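# Transfer chocolate bars from steel table to infeed belt

## Task

Take every chocolate bar in the row on the steel table and set it on the white infeed belt. Each bar must end up flat, top side facing up, and entirely on the belt, and must stay that way once the robot lets go.

## Robot and tools

Robot: two arms, left_arm with a five-finger left hand and right_arm with a five-finger right hand. Base positions in the scene frame: left_arm (-0.010, +0.326, 0) m, right_arm (+0.027, -0.251, -0.003) m, both facing almost straight along +x. A post stands on the floor behind them. Scene frame: origin at table-top height midway between the arms, +x out over the table, +y toward left_arm, +z up. Image left and right do not match arm names.

Hand point: a spot that moves with each palm, 0.05 m in front of it and 0.15 m out from the wrist face. Its +z runs along the straightened fingers, +y out of the palm, +x across the palm away from the thumb on the right hand and toward the thumb on the left hand. Open fingertips reach 0.06 to 0.07 m past the point and sit 0.06 m behind it along -y. A bracket on the little-finger side of the wrist sticks out and can strike things. Reported positions and orientations can be a few cm off, and arms often rest 1 to 5 cm short of a command, usually low, without touching anything.

One row = 28 numbers, each from -1 to 1, always both arms even if one is idle: left_arm dx, dy, dz, rx, ry, rz; left hand little, ring, middle, index, thumb_bend, thumb_turn, force_limit, speed; then the same 14 for right_arm and right hand. dx..rz are offsets (not poses) along scene-frame axes, counted from that arm's Hand target at the start of the call or action; 1.0 = 0.6 m or 180 degrees; rx, ry, rz form one rotation vector, turned about the Hand target's position. Sending six zeros asks nothing new of that arm. Repeating an offset moves further. The controller limits each commanded turn to 40 degrees from the measured orientation.

Hand numbers are absolute targets, not offsets. Fingers and thumb_bend: +1 straight, -1 curled. thumb_turn: +1 beside the palm, -1 opposite the fingers. force_limit: -1 about 0 N up to +1 about 10 N at the fingertip (15 N for the two thumb motors). speed: -1 almost still, rising to full at +0.48 and staying full to +1; use -0.94 or lower for a soft grip. With thumb turned across, the hand grips things roughly 0.035 to 0.065 m thick; thumb tip against index pad can pinch light items up to about 0.08 m. To keep a hand unchanged, resend the eight numbers you last sent it (or, before any was sent, hand_measured plus hand_force_limit and hand_speed). A motor only starts when its target changes by at least 0.002.

execute_actions(actions, cameras): actions is a list of actions; each action is up to 15 rows, one per 1/30 s step, the last row held to step 15. Every row counts from the action's start pose, not the previous row. cameras: names, ["all"] or []; images come by default only when actions is empty.

move(target, speed, blend, blocking, cameras): target is one 28-number row or up to 15 rows; all offsets in every row count from the same starting Hand targets. speed in m/s (0.002 to 4.3, default 0.25), turns capped at twice that in rad/s, one value or one per target. blend in m rounds corners (0 stops at each). Paths are straight, unchecked for collisions, all end together, cut off at 10 s. blocking=false returns after about 0.5 s while it continues. Result adds a move: line such as done, off_target, moving, held or fault, with limits like paced or held.

wait(seconds 0 to 3600): lets time run, a running move continues. stop(): brakes a running move. zoom_image(camera, region [x0,y0,x1,y1], at most 504 per side) on cam_head_left, cam_head_right or cam_high, each 672x504. show_instructions(): shows the reference pages (a five-finger left hand diagram). finished_scene(scene 1): final end, not undoable.

Results: end_effector_position (m) and end_effector_quat_wxyz in scene frame, Hand target (the base for next offsets), joint positions, velocities, torques, step positions for action calls, and per motor hand_measured, hand_stopped_by (moving, target, force, stalled, fault) and hand_load_n (positive pushes finger open; a lost grip drops toward 0). MOTOR HOT warns of heating; at 100 °C the arm drops and stays off 30 to 60 s.

Avoid: dropping bars even slightly, releasing a moving bar, fast or hard contact with the table, belt or post, pressing the two hands or their links together, closing one hand on the other, overloading fingers, holding loads or stretched poses long. Anything falling off the table, or left off it, fails the job. Objects may get a brief random nudge.

Each tool is called after "Call:" as name(argument=value, ...) on one line, values as JSON.

Reference images:

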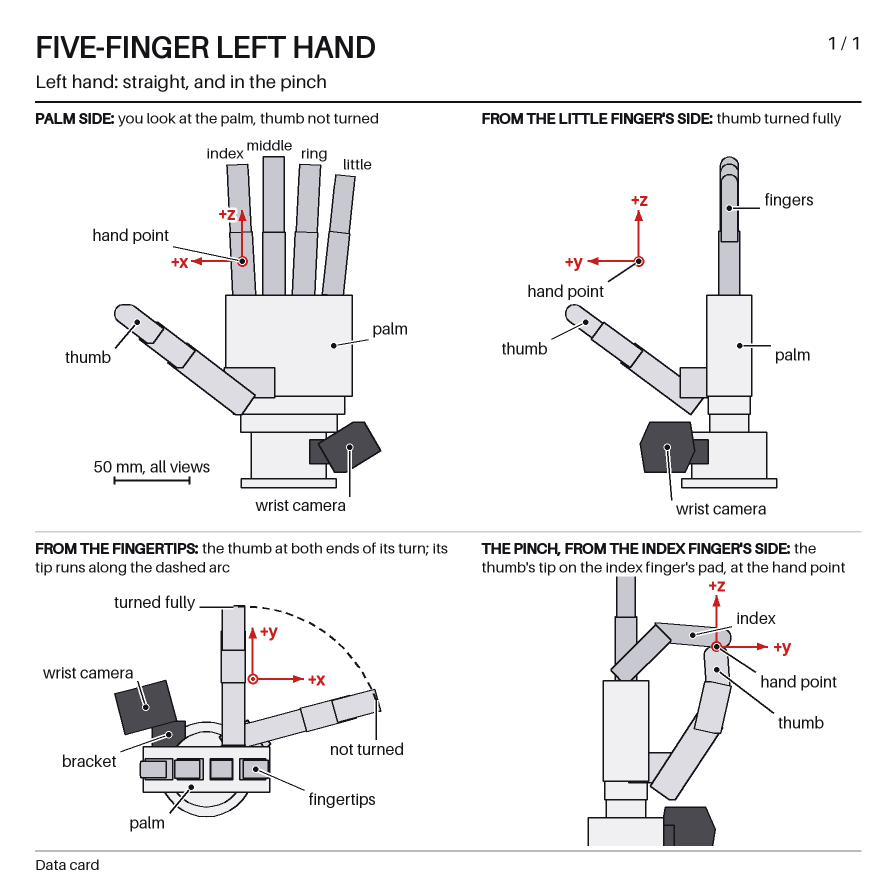

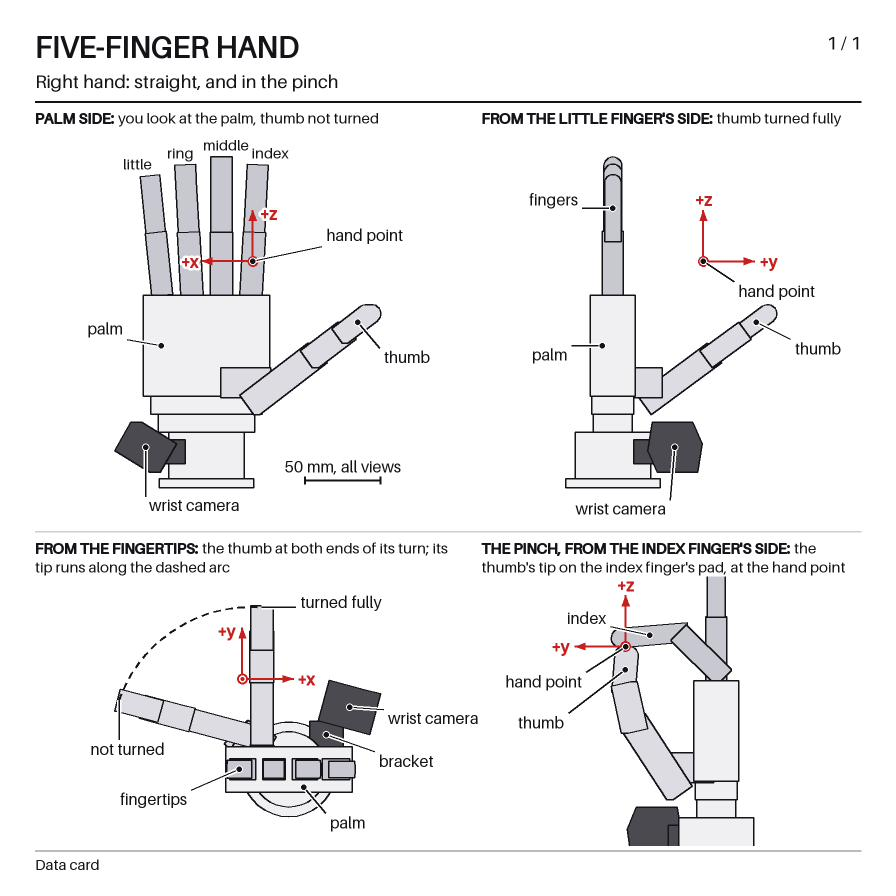

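## Session

Call:
execute_actions(actions=[])

Scene clock: 0.00 s.
left_arm: end_effector_position=(+0.4130, +0.1104, +0.2024) hand_measured=(+1.000, +1.000, +1.000, +1.000, +1.000, +1.000) hand_load_n=(+0.0, +0.0, +0.0, +0.0, +0.0, +0.0) hand_stopped_by=(target, target, target, target, target, target) hand_force_limit=0.00 hand_speed=-0.80 end_effector_quat_wxyz=(-0.004, -0.496, +0.868, +0.031) | right_arm: end_effector_position=(+0.3447, -0.2018, +0.2665) hand_measured=(+1.000, +1.000, +1.000, +1.000, +1.000, +1.000) hand_load_n=(+0.0, +0.0, +0.0, +0.0, +0.0, +0.0) hand_stopped_by=(target, target, target, target, target, target) hand_force_limit=0.00 hand_speed=-0.80 end_effector_quat_wxyz=(+0.166, +0.895, +0.333, +0.246)
Joint positions: left_arm=[-0.443 1.79 1.743 -1.578 -0.029 0.102] | right_arm=[0.608 0.878 0.915 -1.182 0.44 -1.768]
Joint velocities: within noise
Joint torques (N m): no reading
Heat: left arm: hottest wrist yaw 32 °C; right arm: hottest shoulder 32 °C.
Hand target: left_arm +0.4182, +0.1080, +0.2069; +0.001, -0.496, +0.868, +0.024 | right_arm +0.3495, -0.1984, +0.2802; +0.162, +0.893, +0.328, +0.261

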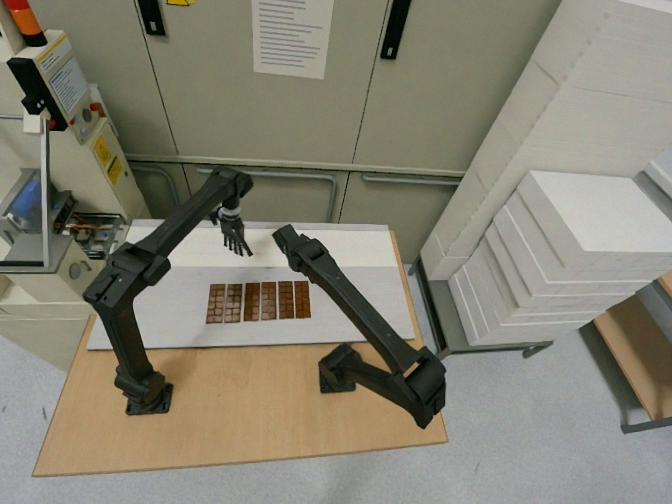

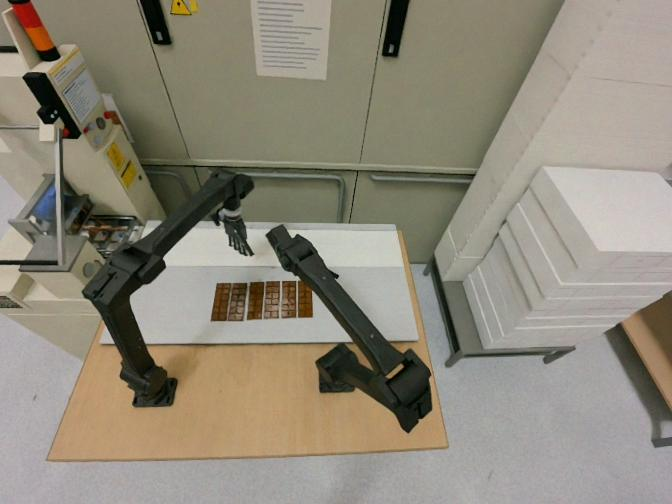

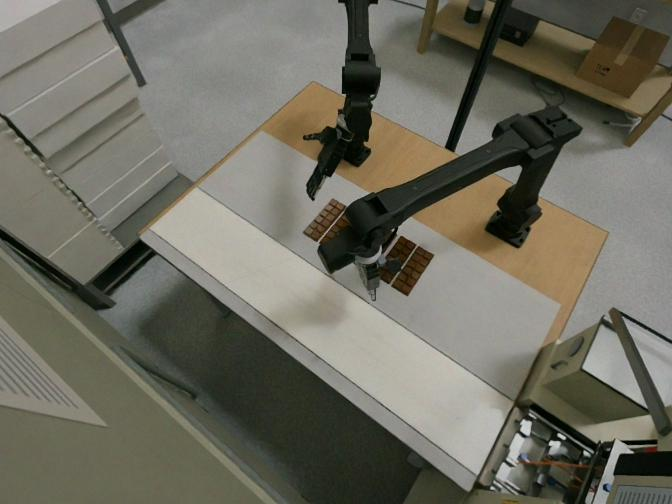

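Call:
zoom_image(camera="cam_head_left", region=[190, 200, 330, 340])

Call:
zoom_image(camera="cam_head_right", region=[190, 200, 430, 350])

Call:
zoom_image(camera="cam_high", region=[140, 100, 600, 500])

Call:
zoom_image(camera="cam_head_left", region=[80, 200, 440, 350])

Scaled by 3.600 from the camera's image (finer frame: 960x720).

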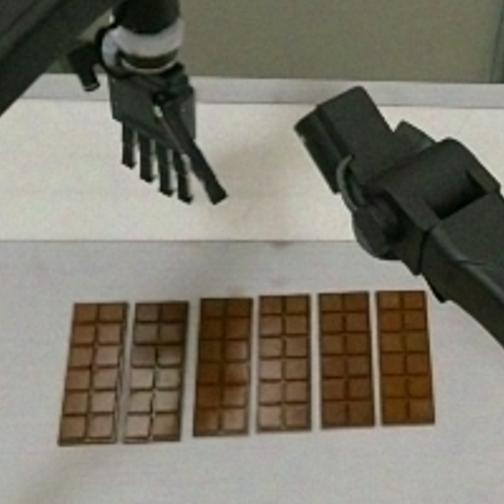

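Scaled by 2.100 from the camera's image (finer frame: 960x720).

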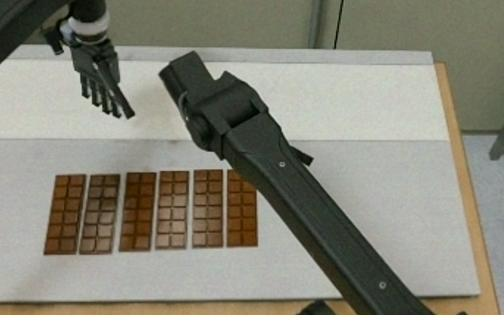

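Scaled by 1.096 from the camera's image (finer frame: 960x720).

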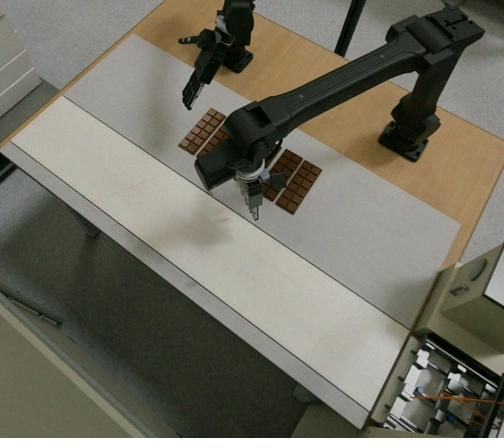

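Scaled by 1.400 from the camera's image (finer frame: 960x720).

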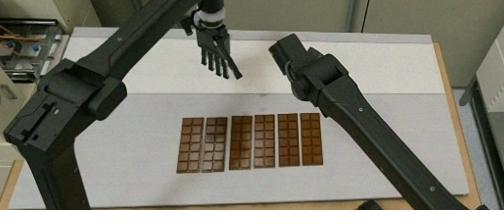

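Call:
zoom_image(camera="cam_head_left", region=[80, 210, 200, 300])

Call:
zoom_image(camera="cam_head_left", region=[330, 210, 450, 360])

Call:
zoom_image(camera="cam_high", region=[130, 190, 250, 290])

Call:
zoom_image(camera="cam_high", region=[280, 180, 440, 310])

Call:
zoom_image(camera="cam_high", region=[440, 340, 560, 490])

Scaled by 4.200 from the camera's image (finer frame: 960x720).

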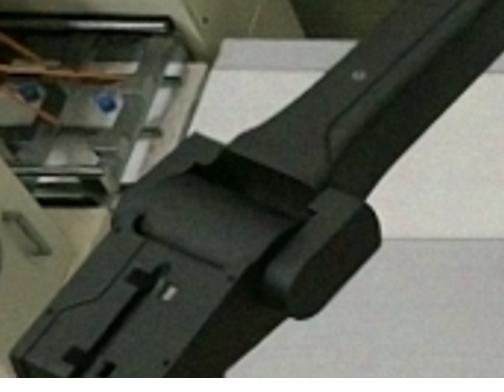

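Scaled by 3.360 from the camera's image (finer frame: 960x720).

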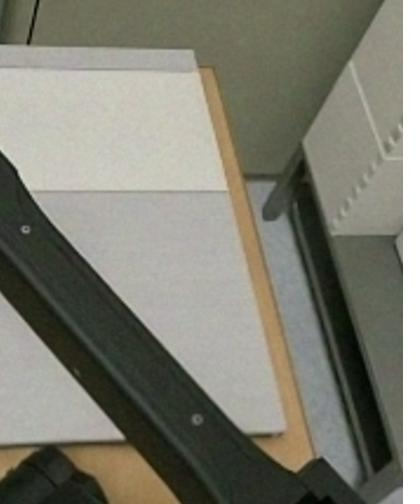

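Scaled by 4.200 from the camera's image (finer frame: 960x720).

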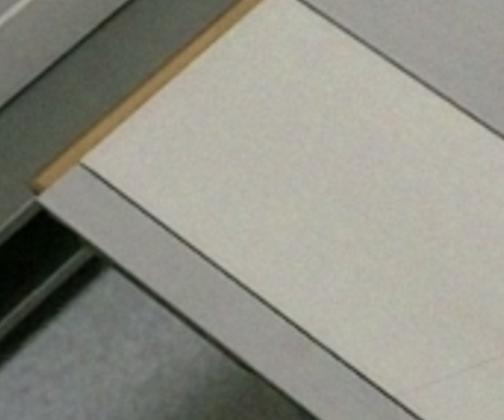

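Scaled by 3.150 from the camera's image (finer frame: 960x720).

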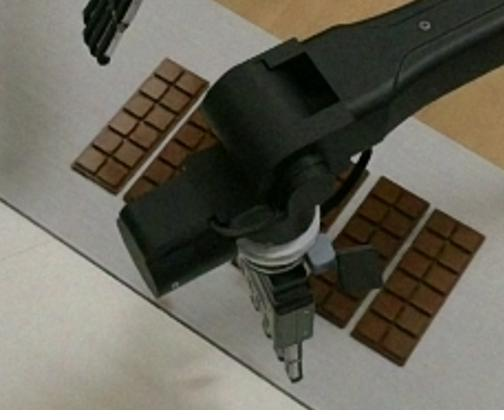

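Scaled by 3.360 from the camera's image (finer frame: 960x720).

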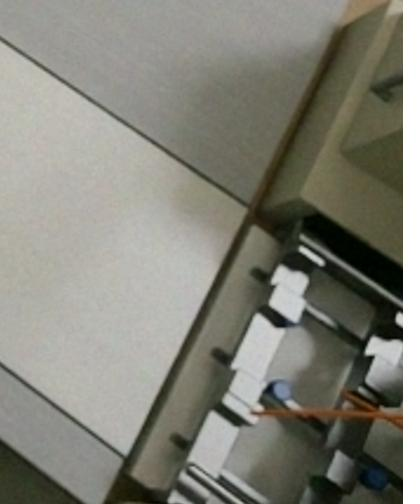

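Call:
zoom_image(camera="cam_high", region=[385, 240, 445, 300])

Call:
zoom_image(camera="cam_high", region=[290, 190, 350, 250])

Call:
zoom_image(camera="cam_head_left", region=[200, 275, 260, 330])

Scaled by 8.400 from the camera's image (finer frame: 960x720).

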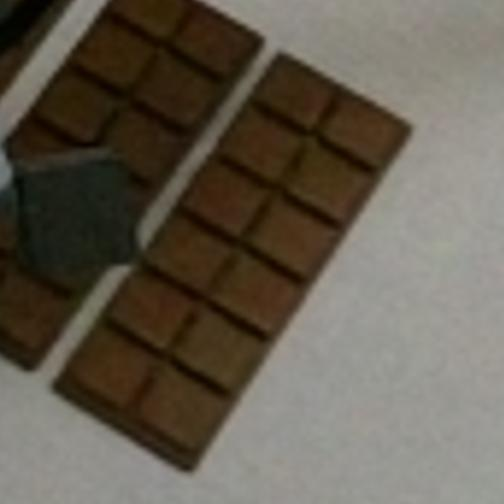

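Scaled by 8.400 from the camera's image (finer frame: 960x720).

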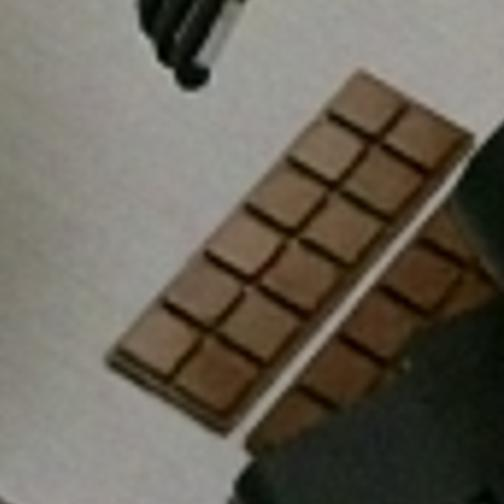

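Scaled by 8.400 from the camera's image (finer frame: 960x720).

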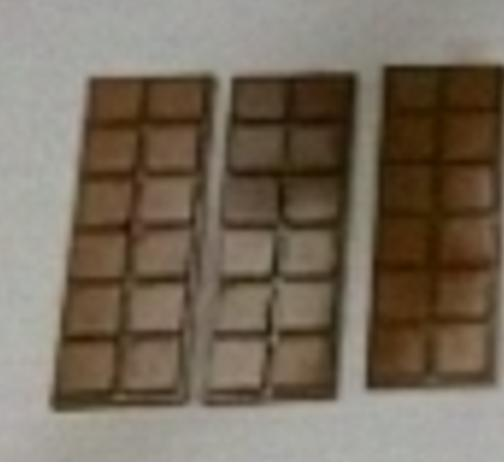

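Call:
move(target=[-0.197,0.0717,0.055,-0.0136,-0.007,0.17,1,1,1,1,1,-1,0,0,-0.0825,0.1207,-0.034,0.241,0.0565,-0.6955,1,1,1,1,1,-1,0,0], speed=0.25, cameras=["all"])

Scene clock: 12.07 s.
left_arm: end_effector_position=(+0.3000, +0.1479, +0.2409) hand_measured=(+1.000, +1.000, +1.000, +1.000, +1.000, -1.000) hand_load_n=(+0.0, +0.0, +0.0, +0.0, +0.0, +0.0) hand_stopped_by=(target, target, target, target, target, target) hand_force_limit=0.00 hand_speed=0.00 end_effector_quat_wxyz=(+0.006, +0.698, -0.716, -0.001) | right_arm: end_effector_position=(+0.3013, -0.1247, +0.2529) hand_measured=(+1.000, +1.000, +1.000, +1.000, +1.000, -1.000) hand_load_n=(+0.0, +0.0, +0.0, +0.0, +0.0, +0.0) hand_stopped_by=(target, target, target, target, target, target) hand_force_limit=0.00 hand_speed=0.00 end_effector_quat_wxyz=(+0.008, +0.713, -0.701, -0.003)
Joint positions: left_arm=[-0.388 1.388 1.369 -1.559 0.01 -0.35] | right_arm=[0.281 1.263 1.293 -1.618 0.003 0.268]
Joint torques (N m): left_arm=[0.67 -11.46 8.34 0.23 0.2 -0.08] | right_arm=[-0.56 -7.47 9.61 0.12 -0.12 0.11]
Heat: left arm: hottest wrist yaw 32 °C; right arm: hottest shoulder 32 °C.
Hand target: left_arm +0.3000, +0.1511, +0.2400; +0.007, +0.708, -0.707, +0.001 | right_arm +0.2999, -0.1260, +0.2597; +0.000, +0.707, -0.707, +0.000
Off the commanded pose: left_arm 0.003 m, 2 deg | right_arm 0.007 m, 1 deg.
move: done

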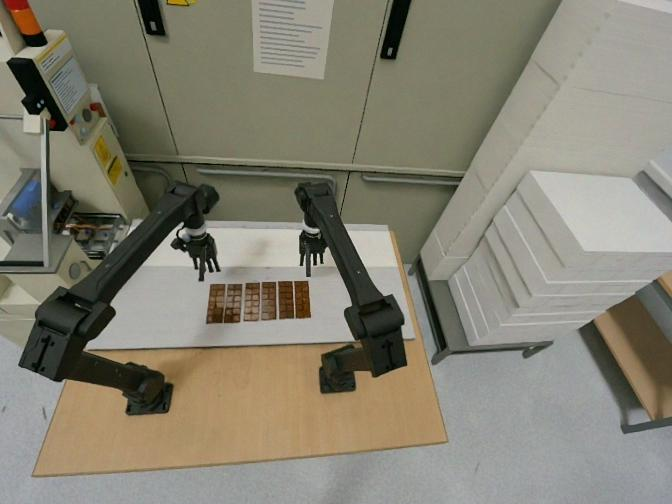

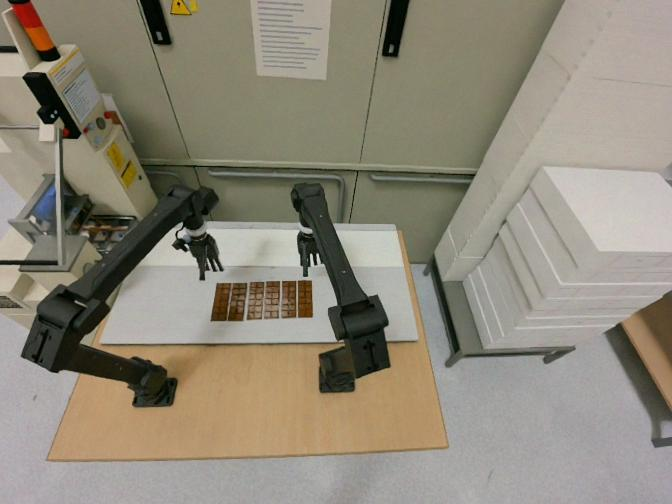

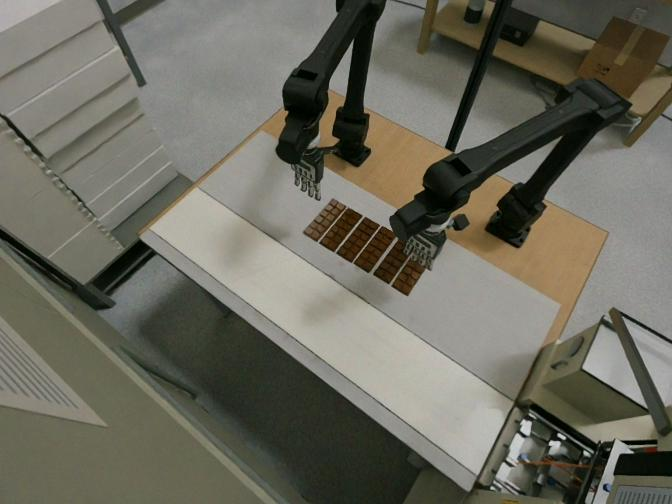

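Call:
zoom_image(camera="cam_head_left", region=[270, 200, 350, 330])

Call:
zoom_image(camera="cam_high", region=[270, 130, 350, 210])

Call:
zoom_image(camera="cam_high", region=[380, 200, 480, 300])

Call:
zoom_image(camera="cam_head_left", region=[160, 200, 260, 330])

Scaled by 3.877 from the camera's image (finer frame: 960x720).

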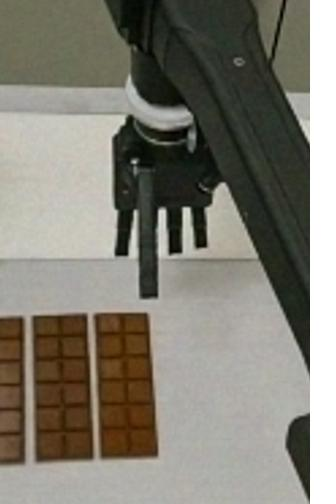

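Scaled by 6.300 from the camera's image (finer frame: 960x720).

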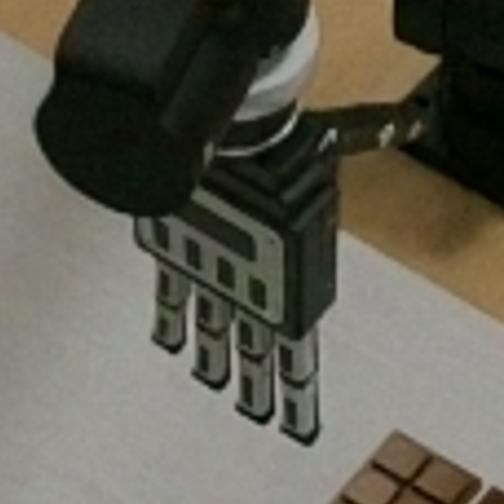

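Scaled by 5.040 from the camera's image (finer frame: 960x720).

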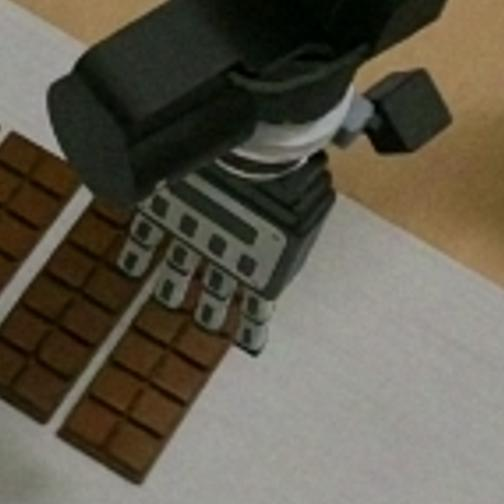

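Scaled by 3.877 from the camera's image (finer frame: 960x720).

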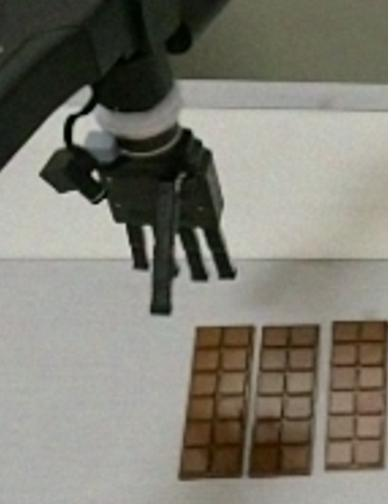

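Call:
move(target=[-0.2833,-0.0285,-0.1167,0,0,0,1,1,1,1,1,-1,0,0,-0.2832,-0.0017,-0.15,0,0,0,1,1,1,1,1,-1,0,0], speed=0.15, cameras=["all"])

Scene clock: 15.73 s.
left_arm: end_effector_position=(+0.1320, +0.1360, +0.1731) hand_measured=(+1.000, +1.000, +1.000, +1.000, +1.000, -1.000) hand_load_n=(+0.0, +0.0, +0.0, +0.0, +0.0, +0.0) hand_stopped_by=(target, target, target, target, target, target) hand_force_limit=0.00 hand_speed=0.00 end_effector_quat_wxyz=(+0.008, +0.706, -0.708, -0.003) | right_arm: end_effector_position=(+0.1308, -0.1282, +0.1723) hand_measured=(+1.000, +1.000, +1.000, +1.000, +1.000, -1.000) hand_load_n=(+0.0, +0.0, +0.0, +0.0, +0.0, +0.0) hand_stopped_by=(target, target, target, target, target, target) hand_force_limit=0.00 hand_speed=0.00 end_effector_quat_wxyz=(+0.005, +0.708, -0.707, -0.002)
Joint positions: left_arm=[-0.666 1.019 0.891 -1.451 0.016 -0.651] | right_arm=[0.509 0.81 0.787 -1.56 -0.002 0.511]
Joint torques (N m): left_arm=[-1.08 -5.42 8.18 0.5 0.01 -0.09] | right_arm=[0.67 -0.97 8.4 0.83 0.05 0.1]
Heat: left arm: hottest elbow 32 °C; right arm: hottest shoulder 32 °C.
Hand target: left_arm +0.1300, +0.1340, +0.1699; +0.007, +0.707, -0.707, +0.000 | right_arm +0.1301, -0.1271, +0.1697; +0.000, +0.707, -0.707, +0.000
Off the commanded pose: left_arm 0.004 m, 0 deg | right_arm 0.003 m, 1 deg.
move: done

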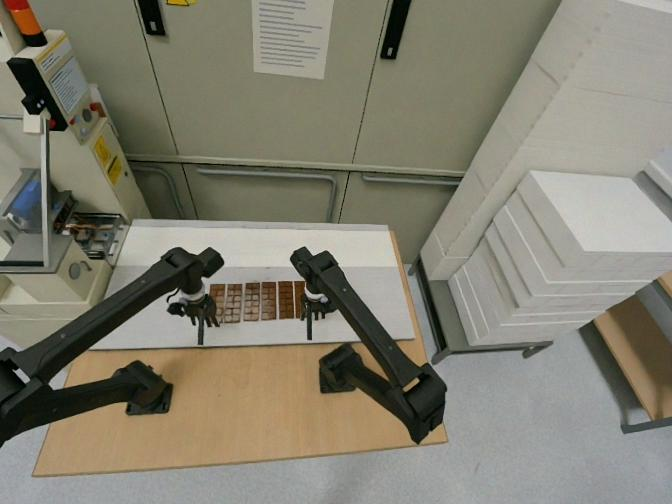

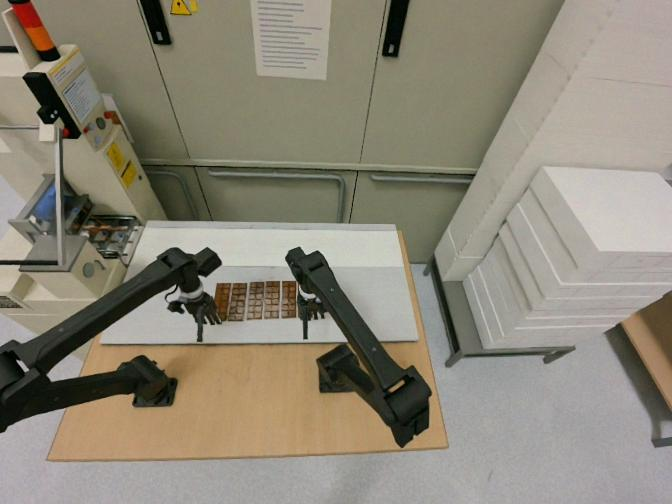

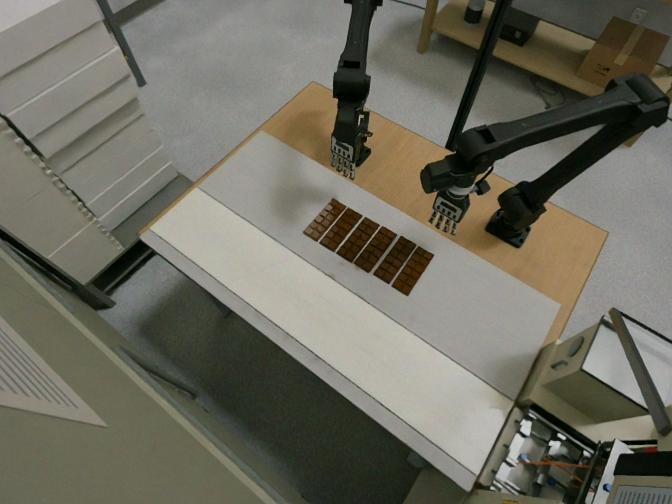

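Call:
zoom_image(camera="cam_high", region=[300, 120, 480, 300])

Call:
zoom_image(camera="cam_head_left", region=[170, 260, 350, 360])

Scaled by 2.800 from the camera's image (finer frame: 960x720).

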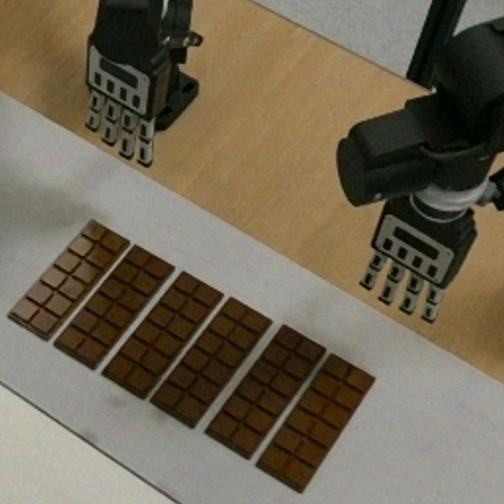

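Scaled by 2.800 from the camera's image (finer frame: 960x720).

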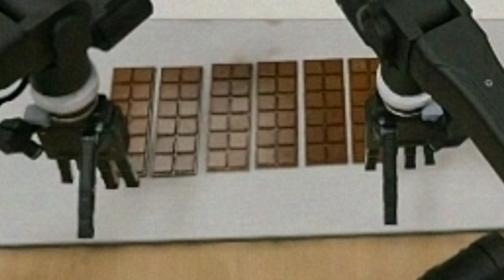

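Call:
move(target=[0,0.01,-0.0912,0,0,0.008,1,1,1,1,1,-1,0,0,0,0.0135,-0.0912,0,0,0.008,1,1,1,1,1,-1,0,0], speed=0.1, cameras=["all"])

Call:
zoom_image(camera="cam_high", region=[300, 120, 480, 300])

Call:
zoom_image(camera="cam_head_left", region=[170, 260, 350, 360])

Scene clock: 22.47 s.
left_arm: end_effector_position=(+0.1278, +0.1390, +0.1212) hand_measured=(+1.000, +1.000, +1.000, +1.000, +1.000, -1.000) hand_load_n=(+0.0, +0.0, +0.0, +0.0, +0.0, +0.0) hand_stopped_by=(target, target, target, target, target, target) hand_force_limit=0.00 hand_speed=0.00 end_effector_quat_wxyz=(+0.007, +0.708, -0.706, +0.004) | right_arm: end_effector_position=(+0.1300, -0.1206, +0.1197) hand_measured=(+1.000, +1.000, +1.000, +1.000, +1.000, -1.000) hand_load_n=(+0.0, +0.0, +0.0, +0.0, +0.0, +0.0) hand_stopped_by=(target, target, target, target, target, target) hand_force_limit=0.00 hand_speed=0.00 end_effector_quat_wxyz=(-0.002, +0.716, -0.698, -0.001)
Joint positions: left_arm=[-0.666 1.021 0.755 -1.298 0.016 -0.656] | right_arm=[0.55 0.828 0.659 -1.398 -0.002 0.528]
Joint torques (N m): left_arm=[0.62 -3.84 8.03 0.54 -0.01 -0.06] | right_arm=[0.62 0.38 8.44 0.99 0.06 0.12]
Heat: left arm: hottest elbow 32 °C; right arm: hottest shoulder 32 °C.
Hand target: left_arm +0.1300, +0.1400, +0.1152; +0.007, +0.716, -0.698, +0.001 | right_arm +0.1301, -0.1190, +0.1150; +0.000, +0.716, -0.698, +0.000
Off the commanded pose: left_arm 0.007 m, 1 deg | right_arm 0.005 m, 0 deg.
move: done

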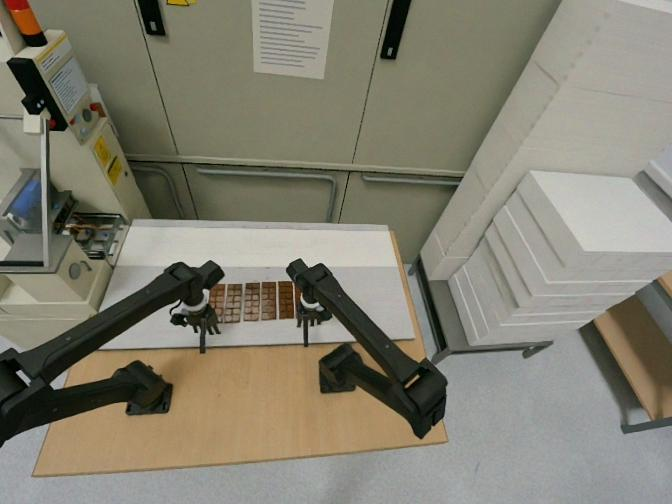

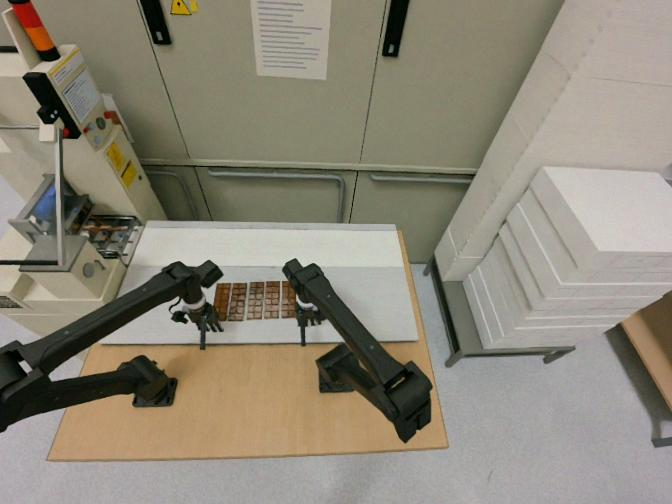

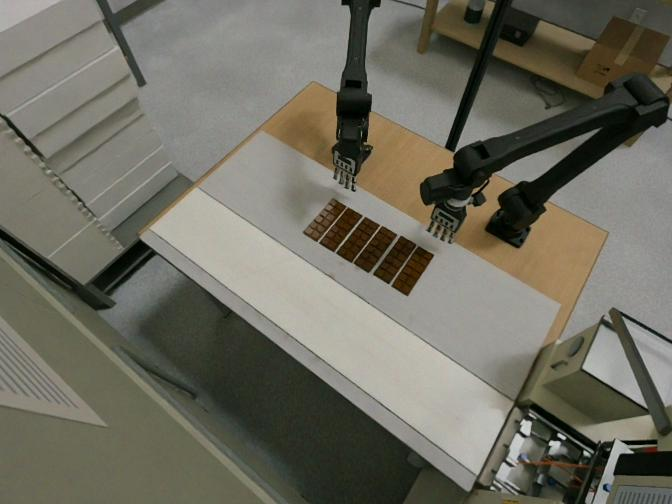

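Scaled by 2.800 from the camera's image (finer frame: 960x720).

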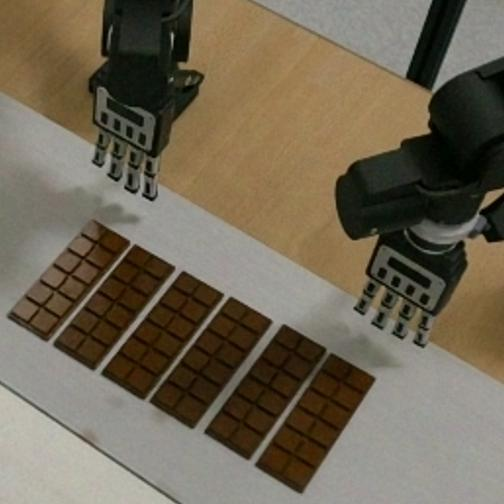

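Scaled by 2.800 from the camera's image (finer frame: 960x720).

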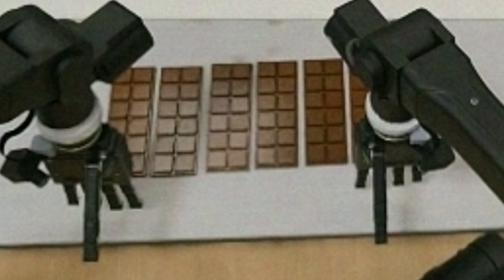

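Call:
move(target=[0,0,-0.0457,0,0,0,1,1,1,1,1,-1,0,0,0,0,-0.0457,0,0,0,1,1,1,1,1,-1,0,0], speed=0.06, cameras=["cam_head_left", "cam_head_right", "cam_high"])

Call:
zoom_image(camera="cam_high", region=[300, 120, 480, 300])

Call:
zoom_image(camera="cam_head_left", region=[170, 260, 350, 360])

Scene clock: 23.80 s.
left_arm: end_effector_position=(+0.1294, +0.1385, +0.0977) hand_measured=(+1.000, +1.000, +1.000, +1.000, +1.000, -1.000) hand_load_n=(+0.0, +0.0, -0.5, +0.0, -0.5, +0.0) hand_stopped_by=(target, target, target, target, target, target) hand_force_limit=0.00 hand_speed=0.00 end_effector_quat_wxyz=(+0.006, +0.708, -0.706, +0.007) | right_arm: end_effector_position=(+0.1305, -0.1203, +0.0924) hand_measured=(+1.000, +1.000, +1.000, +1.000, +1.000, -1.000) hand_load_n=(+0.0, +0.0, +0.0, +0.0, +0.0, +0.0) hand_stopped_by=(target, target, target, target, target, target) hand_force_limit=0.00 hand_speed=0.00 end_effector_quat_wxyz=(-0.002, +0.716, -0.698, +0.000)
Joint positions: left_arm=[-0.666 1.044 0.706 -1.22 0.013 -0.656] | right_arm=[0.55 0.85 0.596 -1.312 -0.002 0.528]
Joint torques (N m): left_arm=[0.5 -3.49 7.27 0.84 0.12 -0.07] | right_arm=[0.62 0.21 8.25 0.95 0.06 0.11]
Heat: left arm: hottest elbow 32 °C; right arm: hottest shoulder 32 °C.
Hand target: left_arm +0.1299, +0.1400, +0.0878; +0.007, +0.716, -0.698, +0.000 | right_arm +0.1301, -0.1190, +0.0876; +0.000, +0.716, -0.698, +0.000
Off the commanded pose: left_arm 0.010 m, 2 deg | right_arm 0.005 m, 0 deg.
move: done

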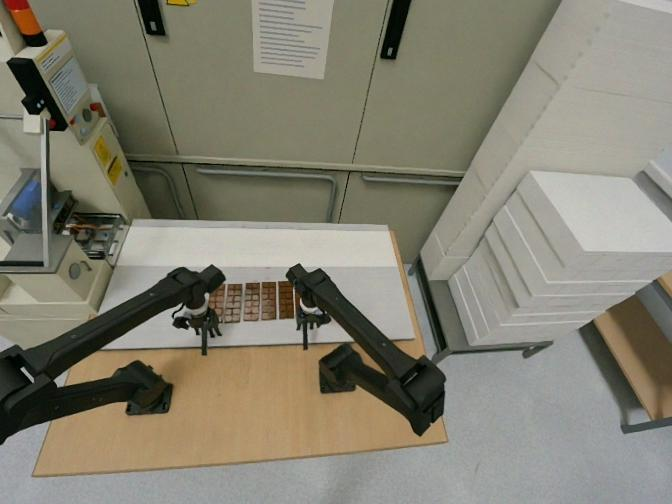

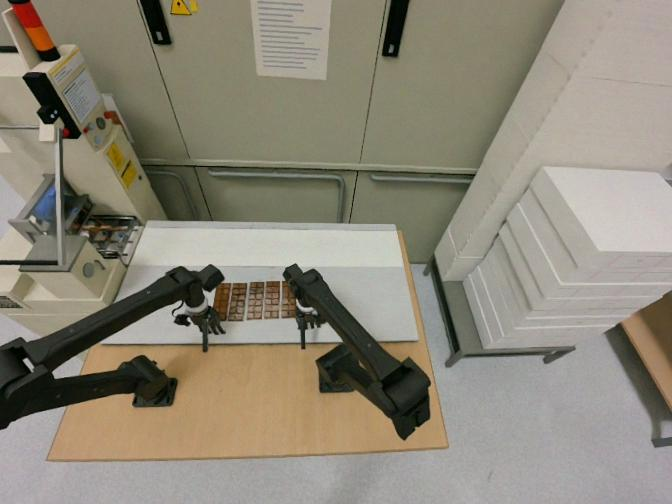

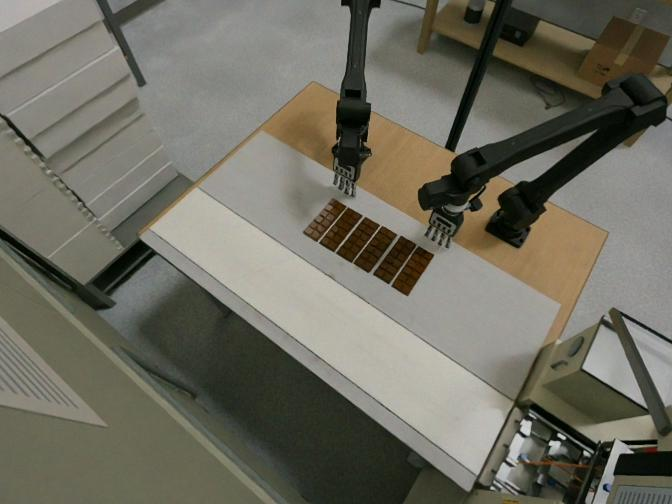

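Scaled by 2.800 from the camera's image (finer frame: 960x720).

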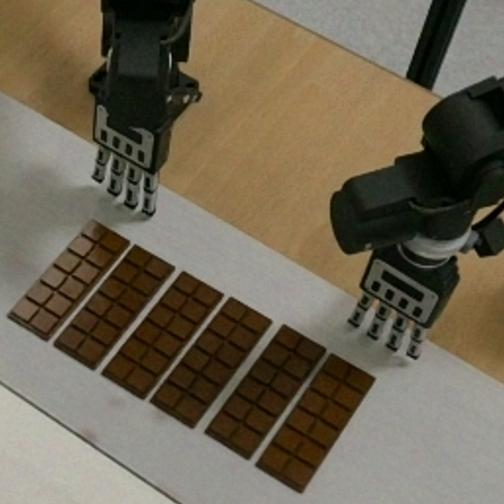

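Scaled by 2.800 from the camera's image (finer frame: 960x720).

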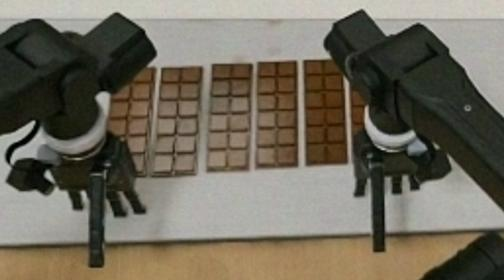

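Call:
move(target=[[0.02,0.0067,0.0083,0,0,0,1,1,1,1,1,-1,0,0,0.02,-0.0067,-0.0058,0,0,0,1,1,1,1,1,-1,0,0],[0.0667,0.009,0.0083,0,0,0,1,1,1,1,1,-1,0,0,0.0667,-0.005,-0.0058,0,0,0,1,1,1,1,1,-1,0,0]], speed=0.06, cameras=["cam_head_left", "cam_head_right", "cam_high"])

Call:
zoom_image(camera="cam_high", region=[300, 120, 480, 300])

Call:
zoom_image(camera="cam_head_left", region=[170, 260, 350, 360])

Scene clock: 26.93 s.
left_arm: end_effector_position=(+0.1392, +0.1438, +0.0996) hand_measured=(+1.000, +1.000, +0.998, +1.000, +1.000, -1.000) hand_load_n=(+0.0, +0.0, -17.5, +0.0, +0.0, +0.5) hand_stopped_by=(target, target, target, target, target, target) hand_force_limit=0.00 hand_speed=0.00 end_effector_quat_wxyz=(+0.032, +0.707, -0.707, -0.011) | right_arm: end_effector_position=(+0.1411, -0.1227, +0.0936) hand_measured=(+1.000, +1.000, +0.998, +1.000, +1.000, -1.000) hand_load_n=(+0.0, +0.0, -19.5, +0.0, +0.0, +0.0) hand_stopped_by=(target, target, target, target, target, target) hand_force_limit=0.00 hand_speed=0.00 end_effector_quat_wxyz=(+0.014, +0.724, -0.689, -0.026)
Joint positions: left_arm=[-0.593 1.1 0.735 -1.24 0.058 -0.579] | right_arm=[0.481 0.931 0.627 -1.311 -0.041 0.434]
Joint torques (N m): left_arm=[2.49 -2.08 10.62 1.72 -1.91 0.13] | right_arm=[-2.14 1.9 10.03 3.18 1.48 0.04]
Heat: left arm: hottest elbow 32 °C; right arm: hottest shoulder 32 °C.
Hand target: left_arm +0.1700, +0.1453, +0.0927; +0.007, +0.716, -0.698, +0.001 | right_arm +0.1701, -0.1219, +0.0841; +0.000, +0.716, -0.698, +0.000
Off the commanded pose: left_arm 0.031 m, 4 deg | right_arm 0.031 m, 4 deg.
move: off_target (left_arm, right_arm)

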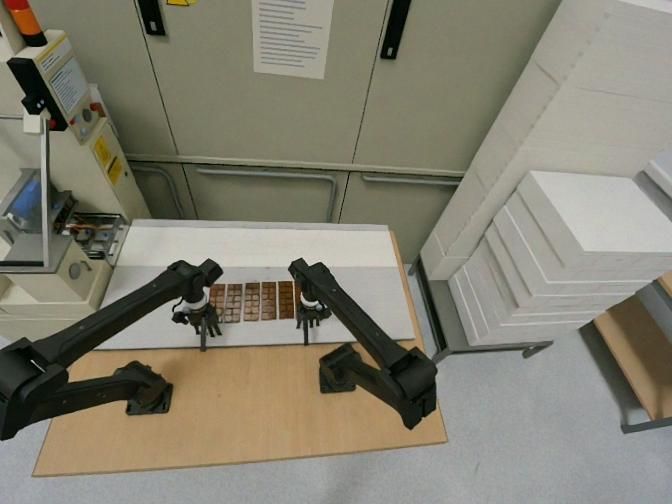

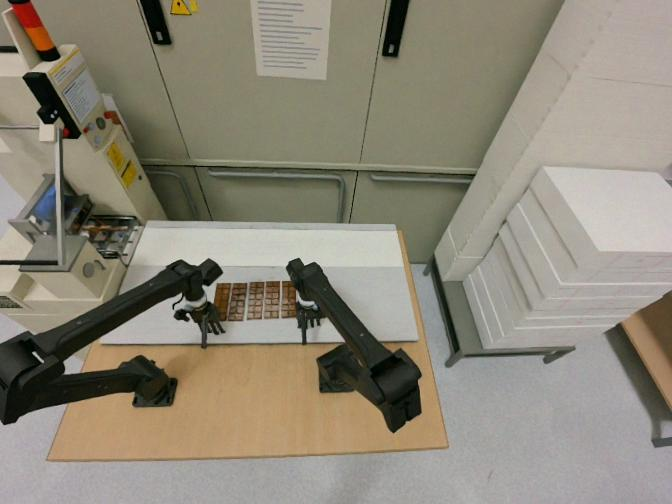

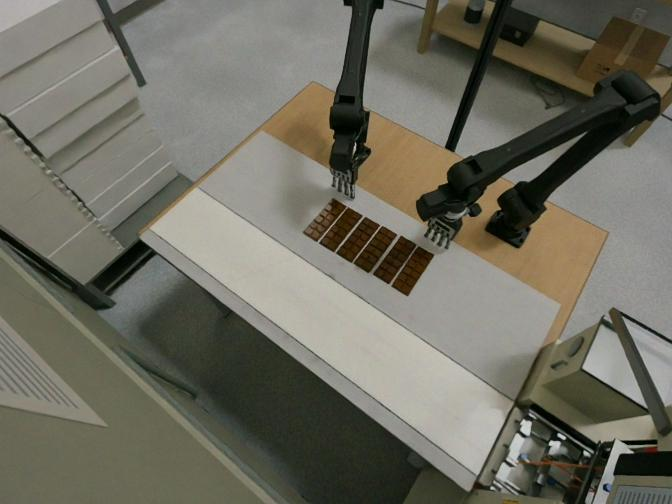

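Scaled by 2.800 from the camera's image (finer frame: 960x720).

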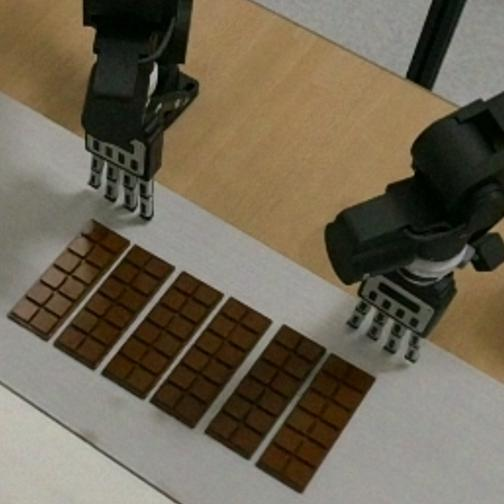

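Scaled by 2.800 from the camera's image (finer frame: 960x720).

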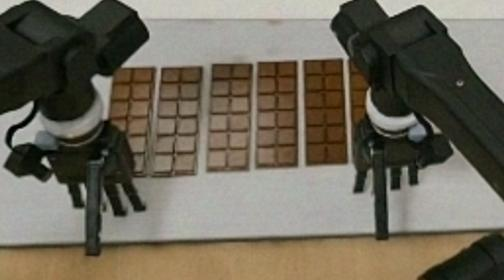

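Call:
move(target=[[-0.05,0,0,0,0,0,1,1,1,1,1,-1,0,0,-0.05,0,0,0,0,0,1,1,1,1,1,-1,0,0],[-0.05,0,0.025,0,0,0,1,1,1,1,1,-1,0,0,-0.05,0,0.03,0,0,0,1,1,1,1,1,-1,0,0]], speed=0.06, cameras=["cam_head_left", "cam_head_right", "cam_high"])

Call:
zoom_image(camera="cam_high", region=[300, 150, 400, 250])

Call:
zoom_image(camera="cam_high", region=[380, 200, 480, 300])

Scene clock: 29.43 s.
left_arm: end_effector_position=(+0.1395, +0.1487, +0.1016) hand_measured=(+1.000, +1.000, +1.000, +1.000, +1.000, -1.000) hand_load_n=(+0.0, +0.0, +0.0, +0.0, +0.0, +0.0) hand_stopped_by=(target, target, target, target, target, target) hand_force_limit=0.00 hand_speed=0.00 end_effector_quat_wxyz=(+0.009, +0.715, -0.699, -0.003) | right_arm: end_effector_position=(+0.1364, -0.1248, +0.0935) hand_measured=(+1.000, +1.000, +1.000, +1.000, +1.000, -1.000) hand_load_n=(+0.0, +0.0, +0.0, +0.0, +0.0, +0.0) hand_stopped_by=(target, target, target, target, target, target) hand_force_limit=0.00 hand_speed=0.00 end_effector_quat_wxyz=(+0.009, +0.717, -0.697, -0.005)
Joint positions: left_arm=[-0.605 1.062 0.725 -1.244 0.016 -0.615] | right_arm=[0.513 0.884 0.612 -1.319 -0.004 0.489]
Joint torques (N m): left_arm=[-0.97 -5.54 9.72 -0.42 -0.01 -0.07] | right_arm=[0.44 -1.73 10.51 -0.16 0.13 0.12]
Heat: left arm: hottest elbow 32 °C; right arm: hottest wrist yaw 33 °C.
Hand target: left_arm +0.1400, +0.1453, +0.1078; +0.007, +0.716, -0.698, +0.001 | right_arm +0.1401, -0.1219, +0.1021; +0.000, +0.716, -0.698, +0.000
Off the commanded pose: left_arm 0.007 m, 1 deg | right_arm 0.010 m, 1 deg.
move: done

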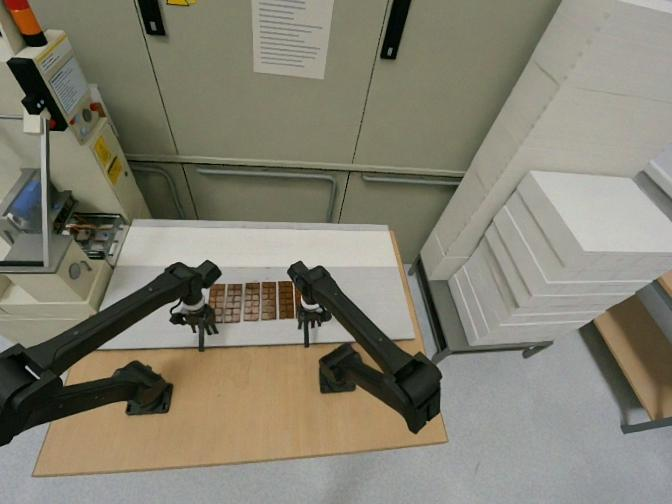

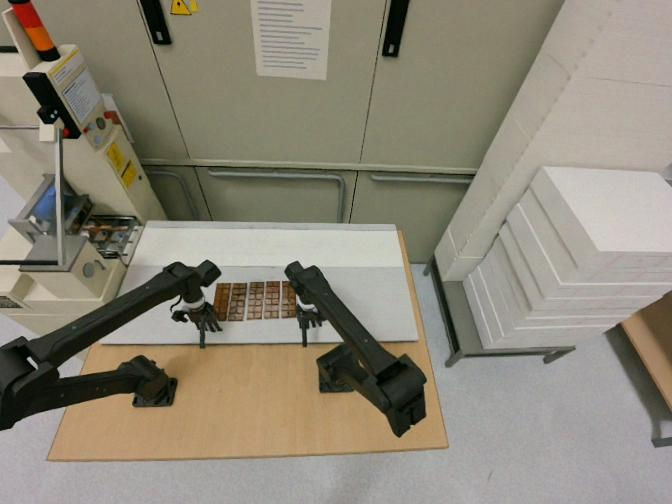

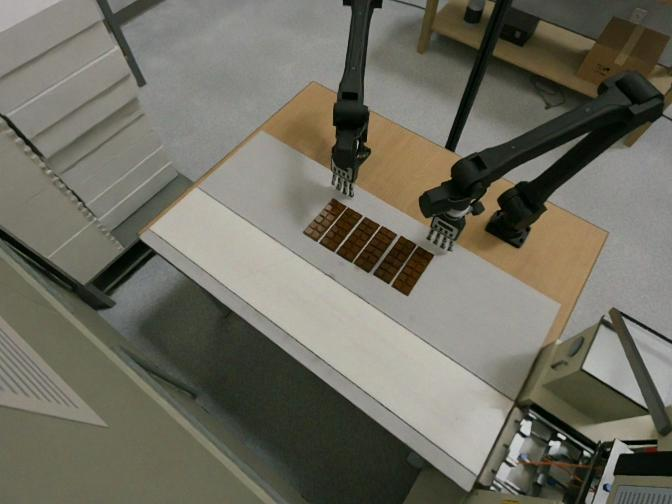

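Scaled by 5.040 from the camera's image (finer frame: 960x720).

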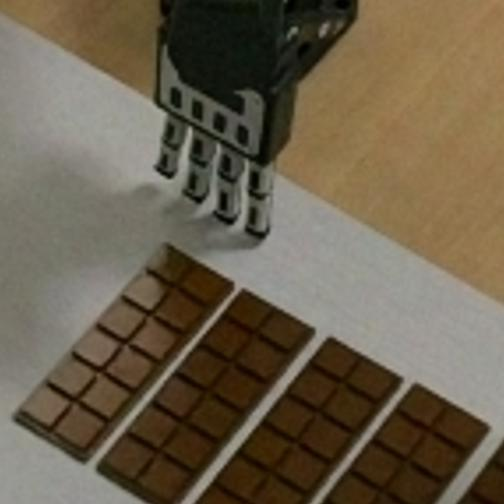

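Scaled by 5.040 from the camera's image (finer frame: 960x720).

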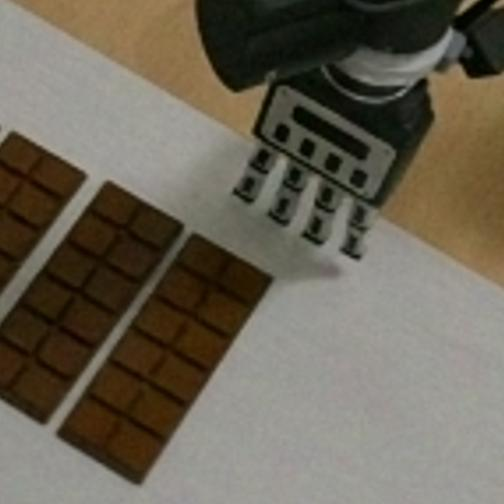

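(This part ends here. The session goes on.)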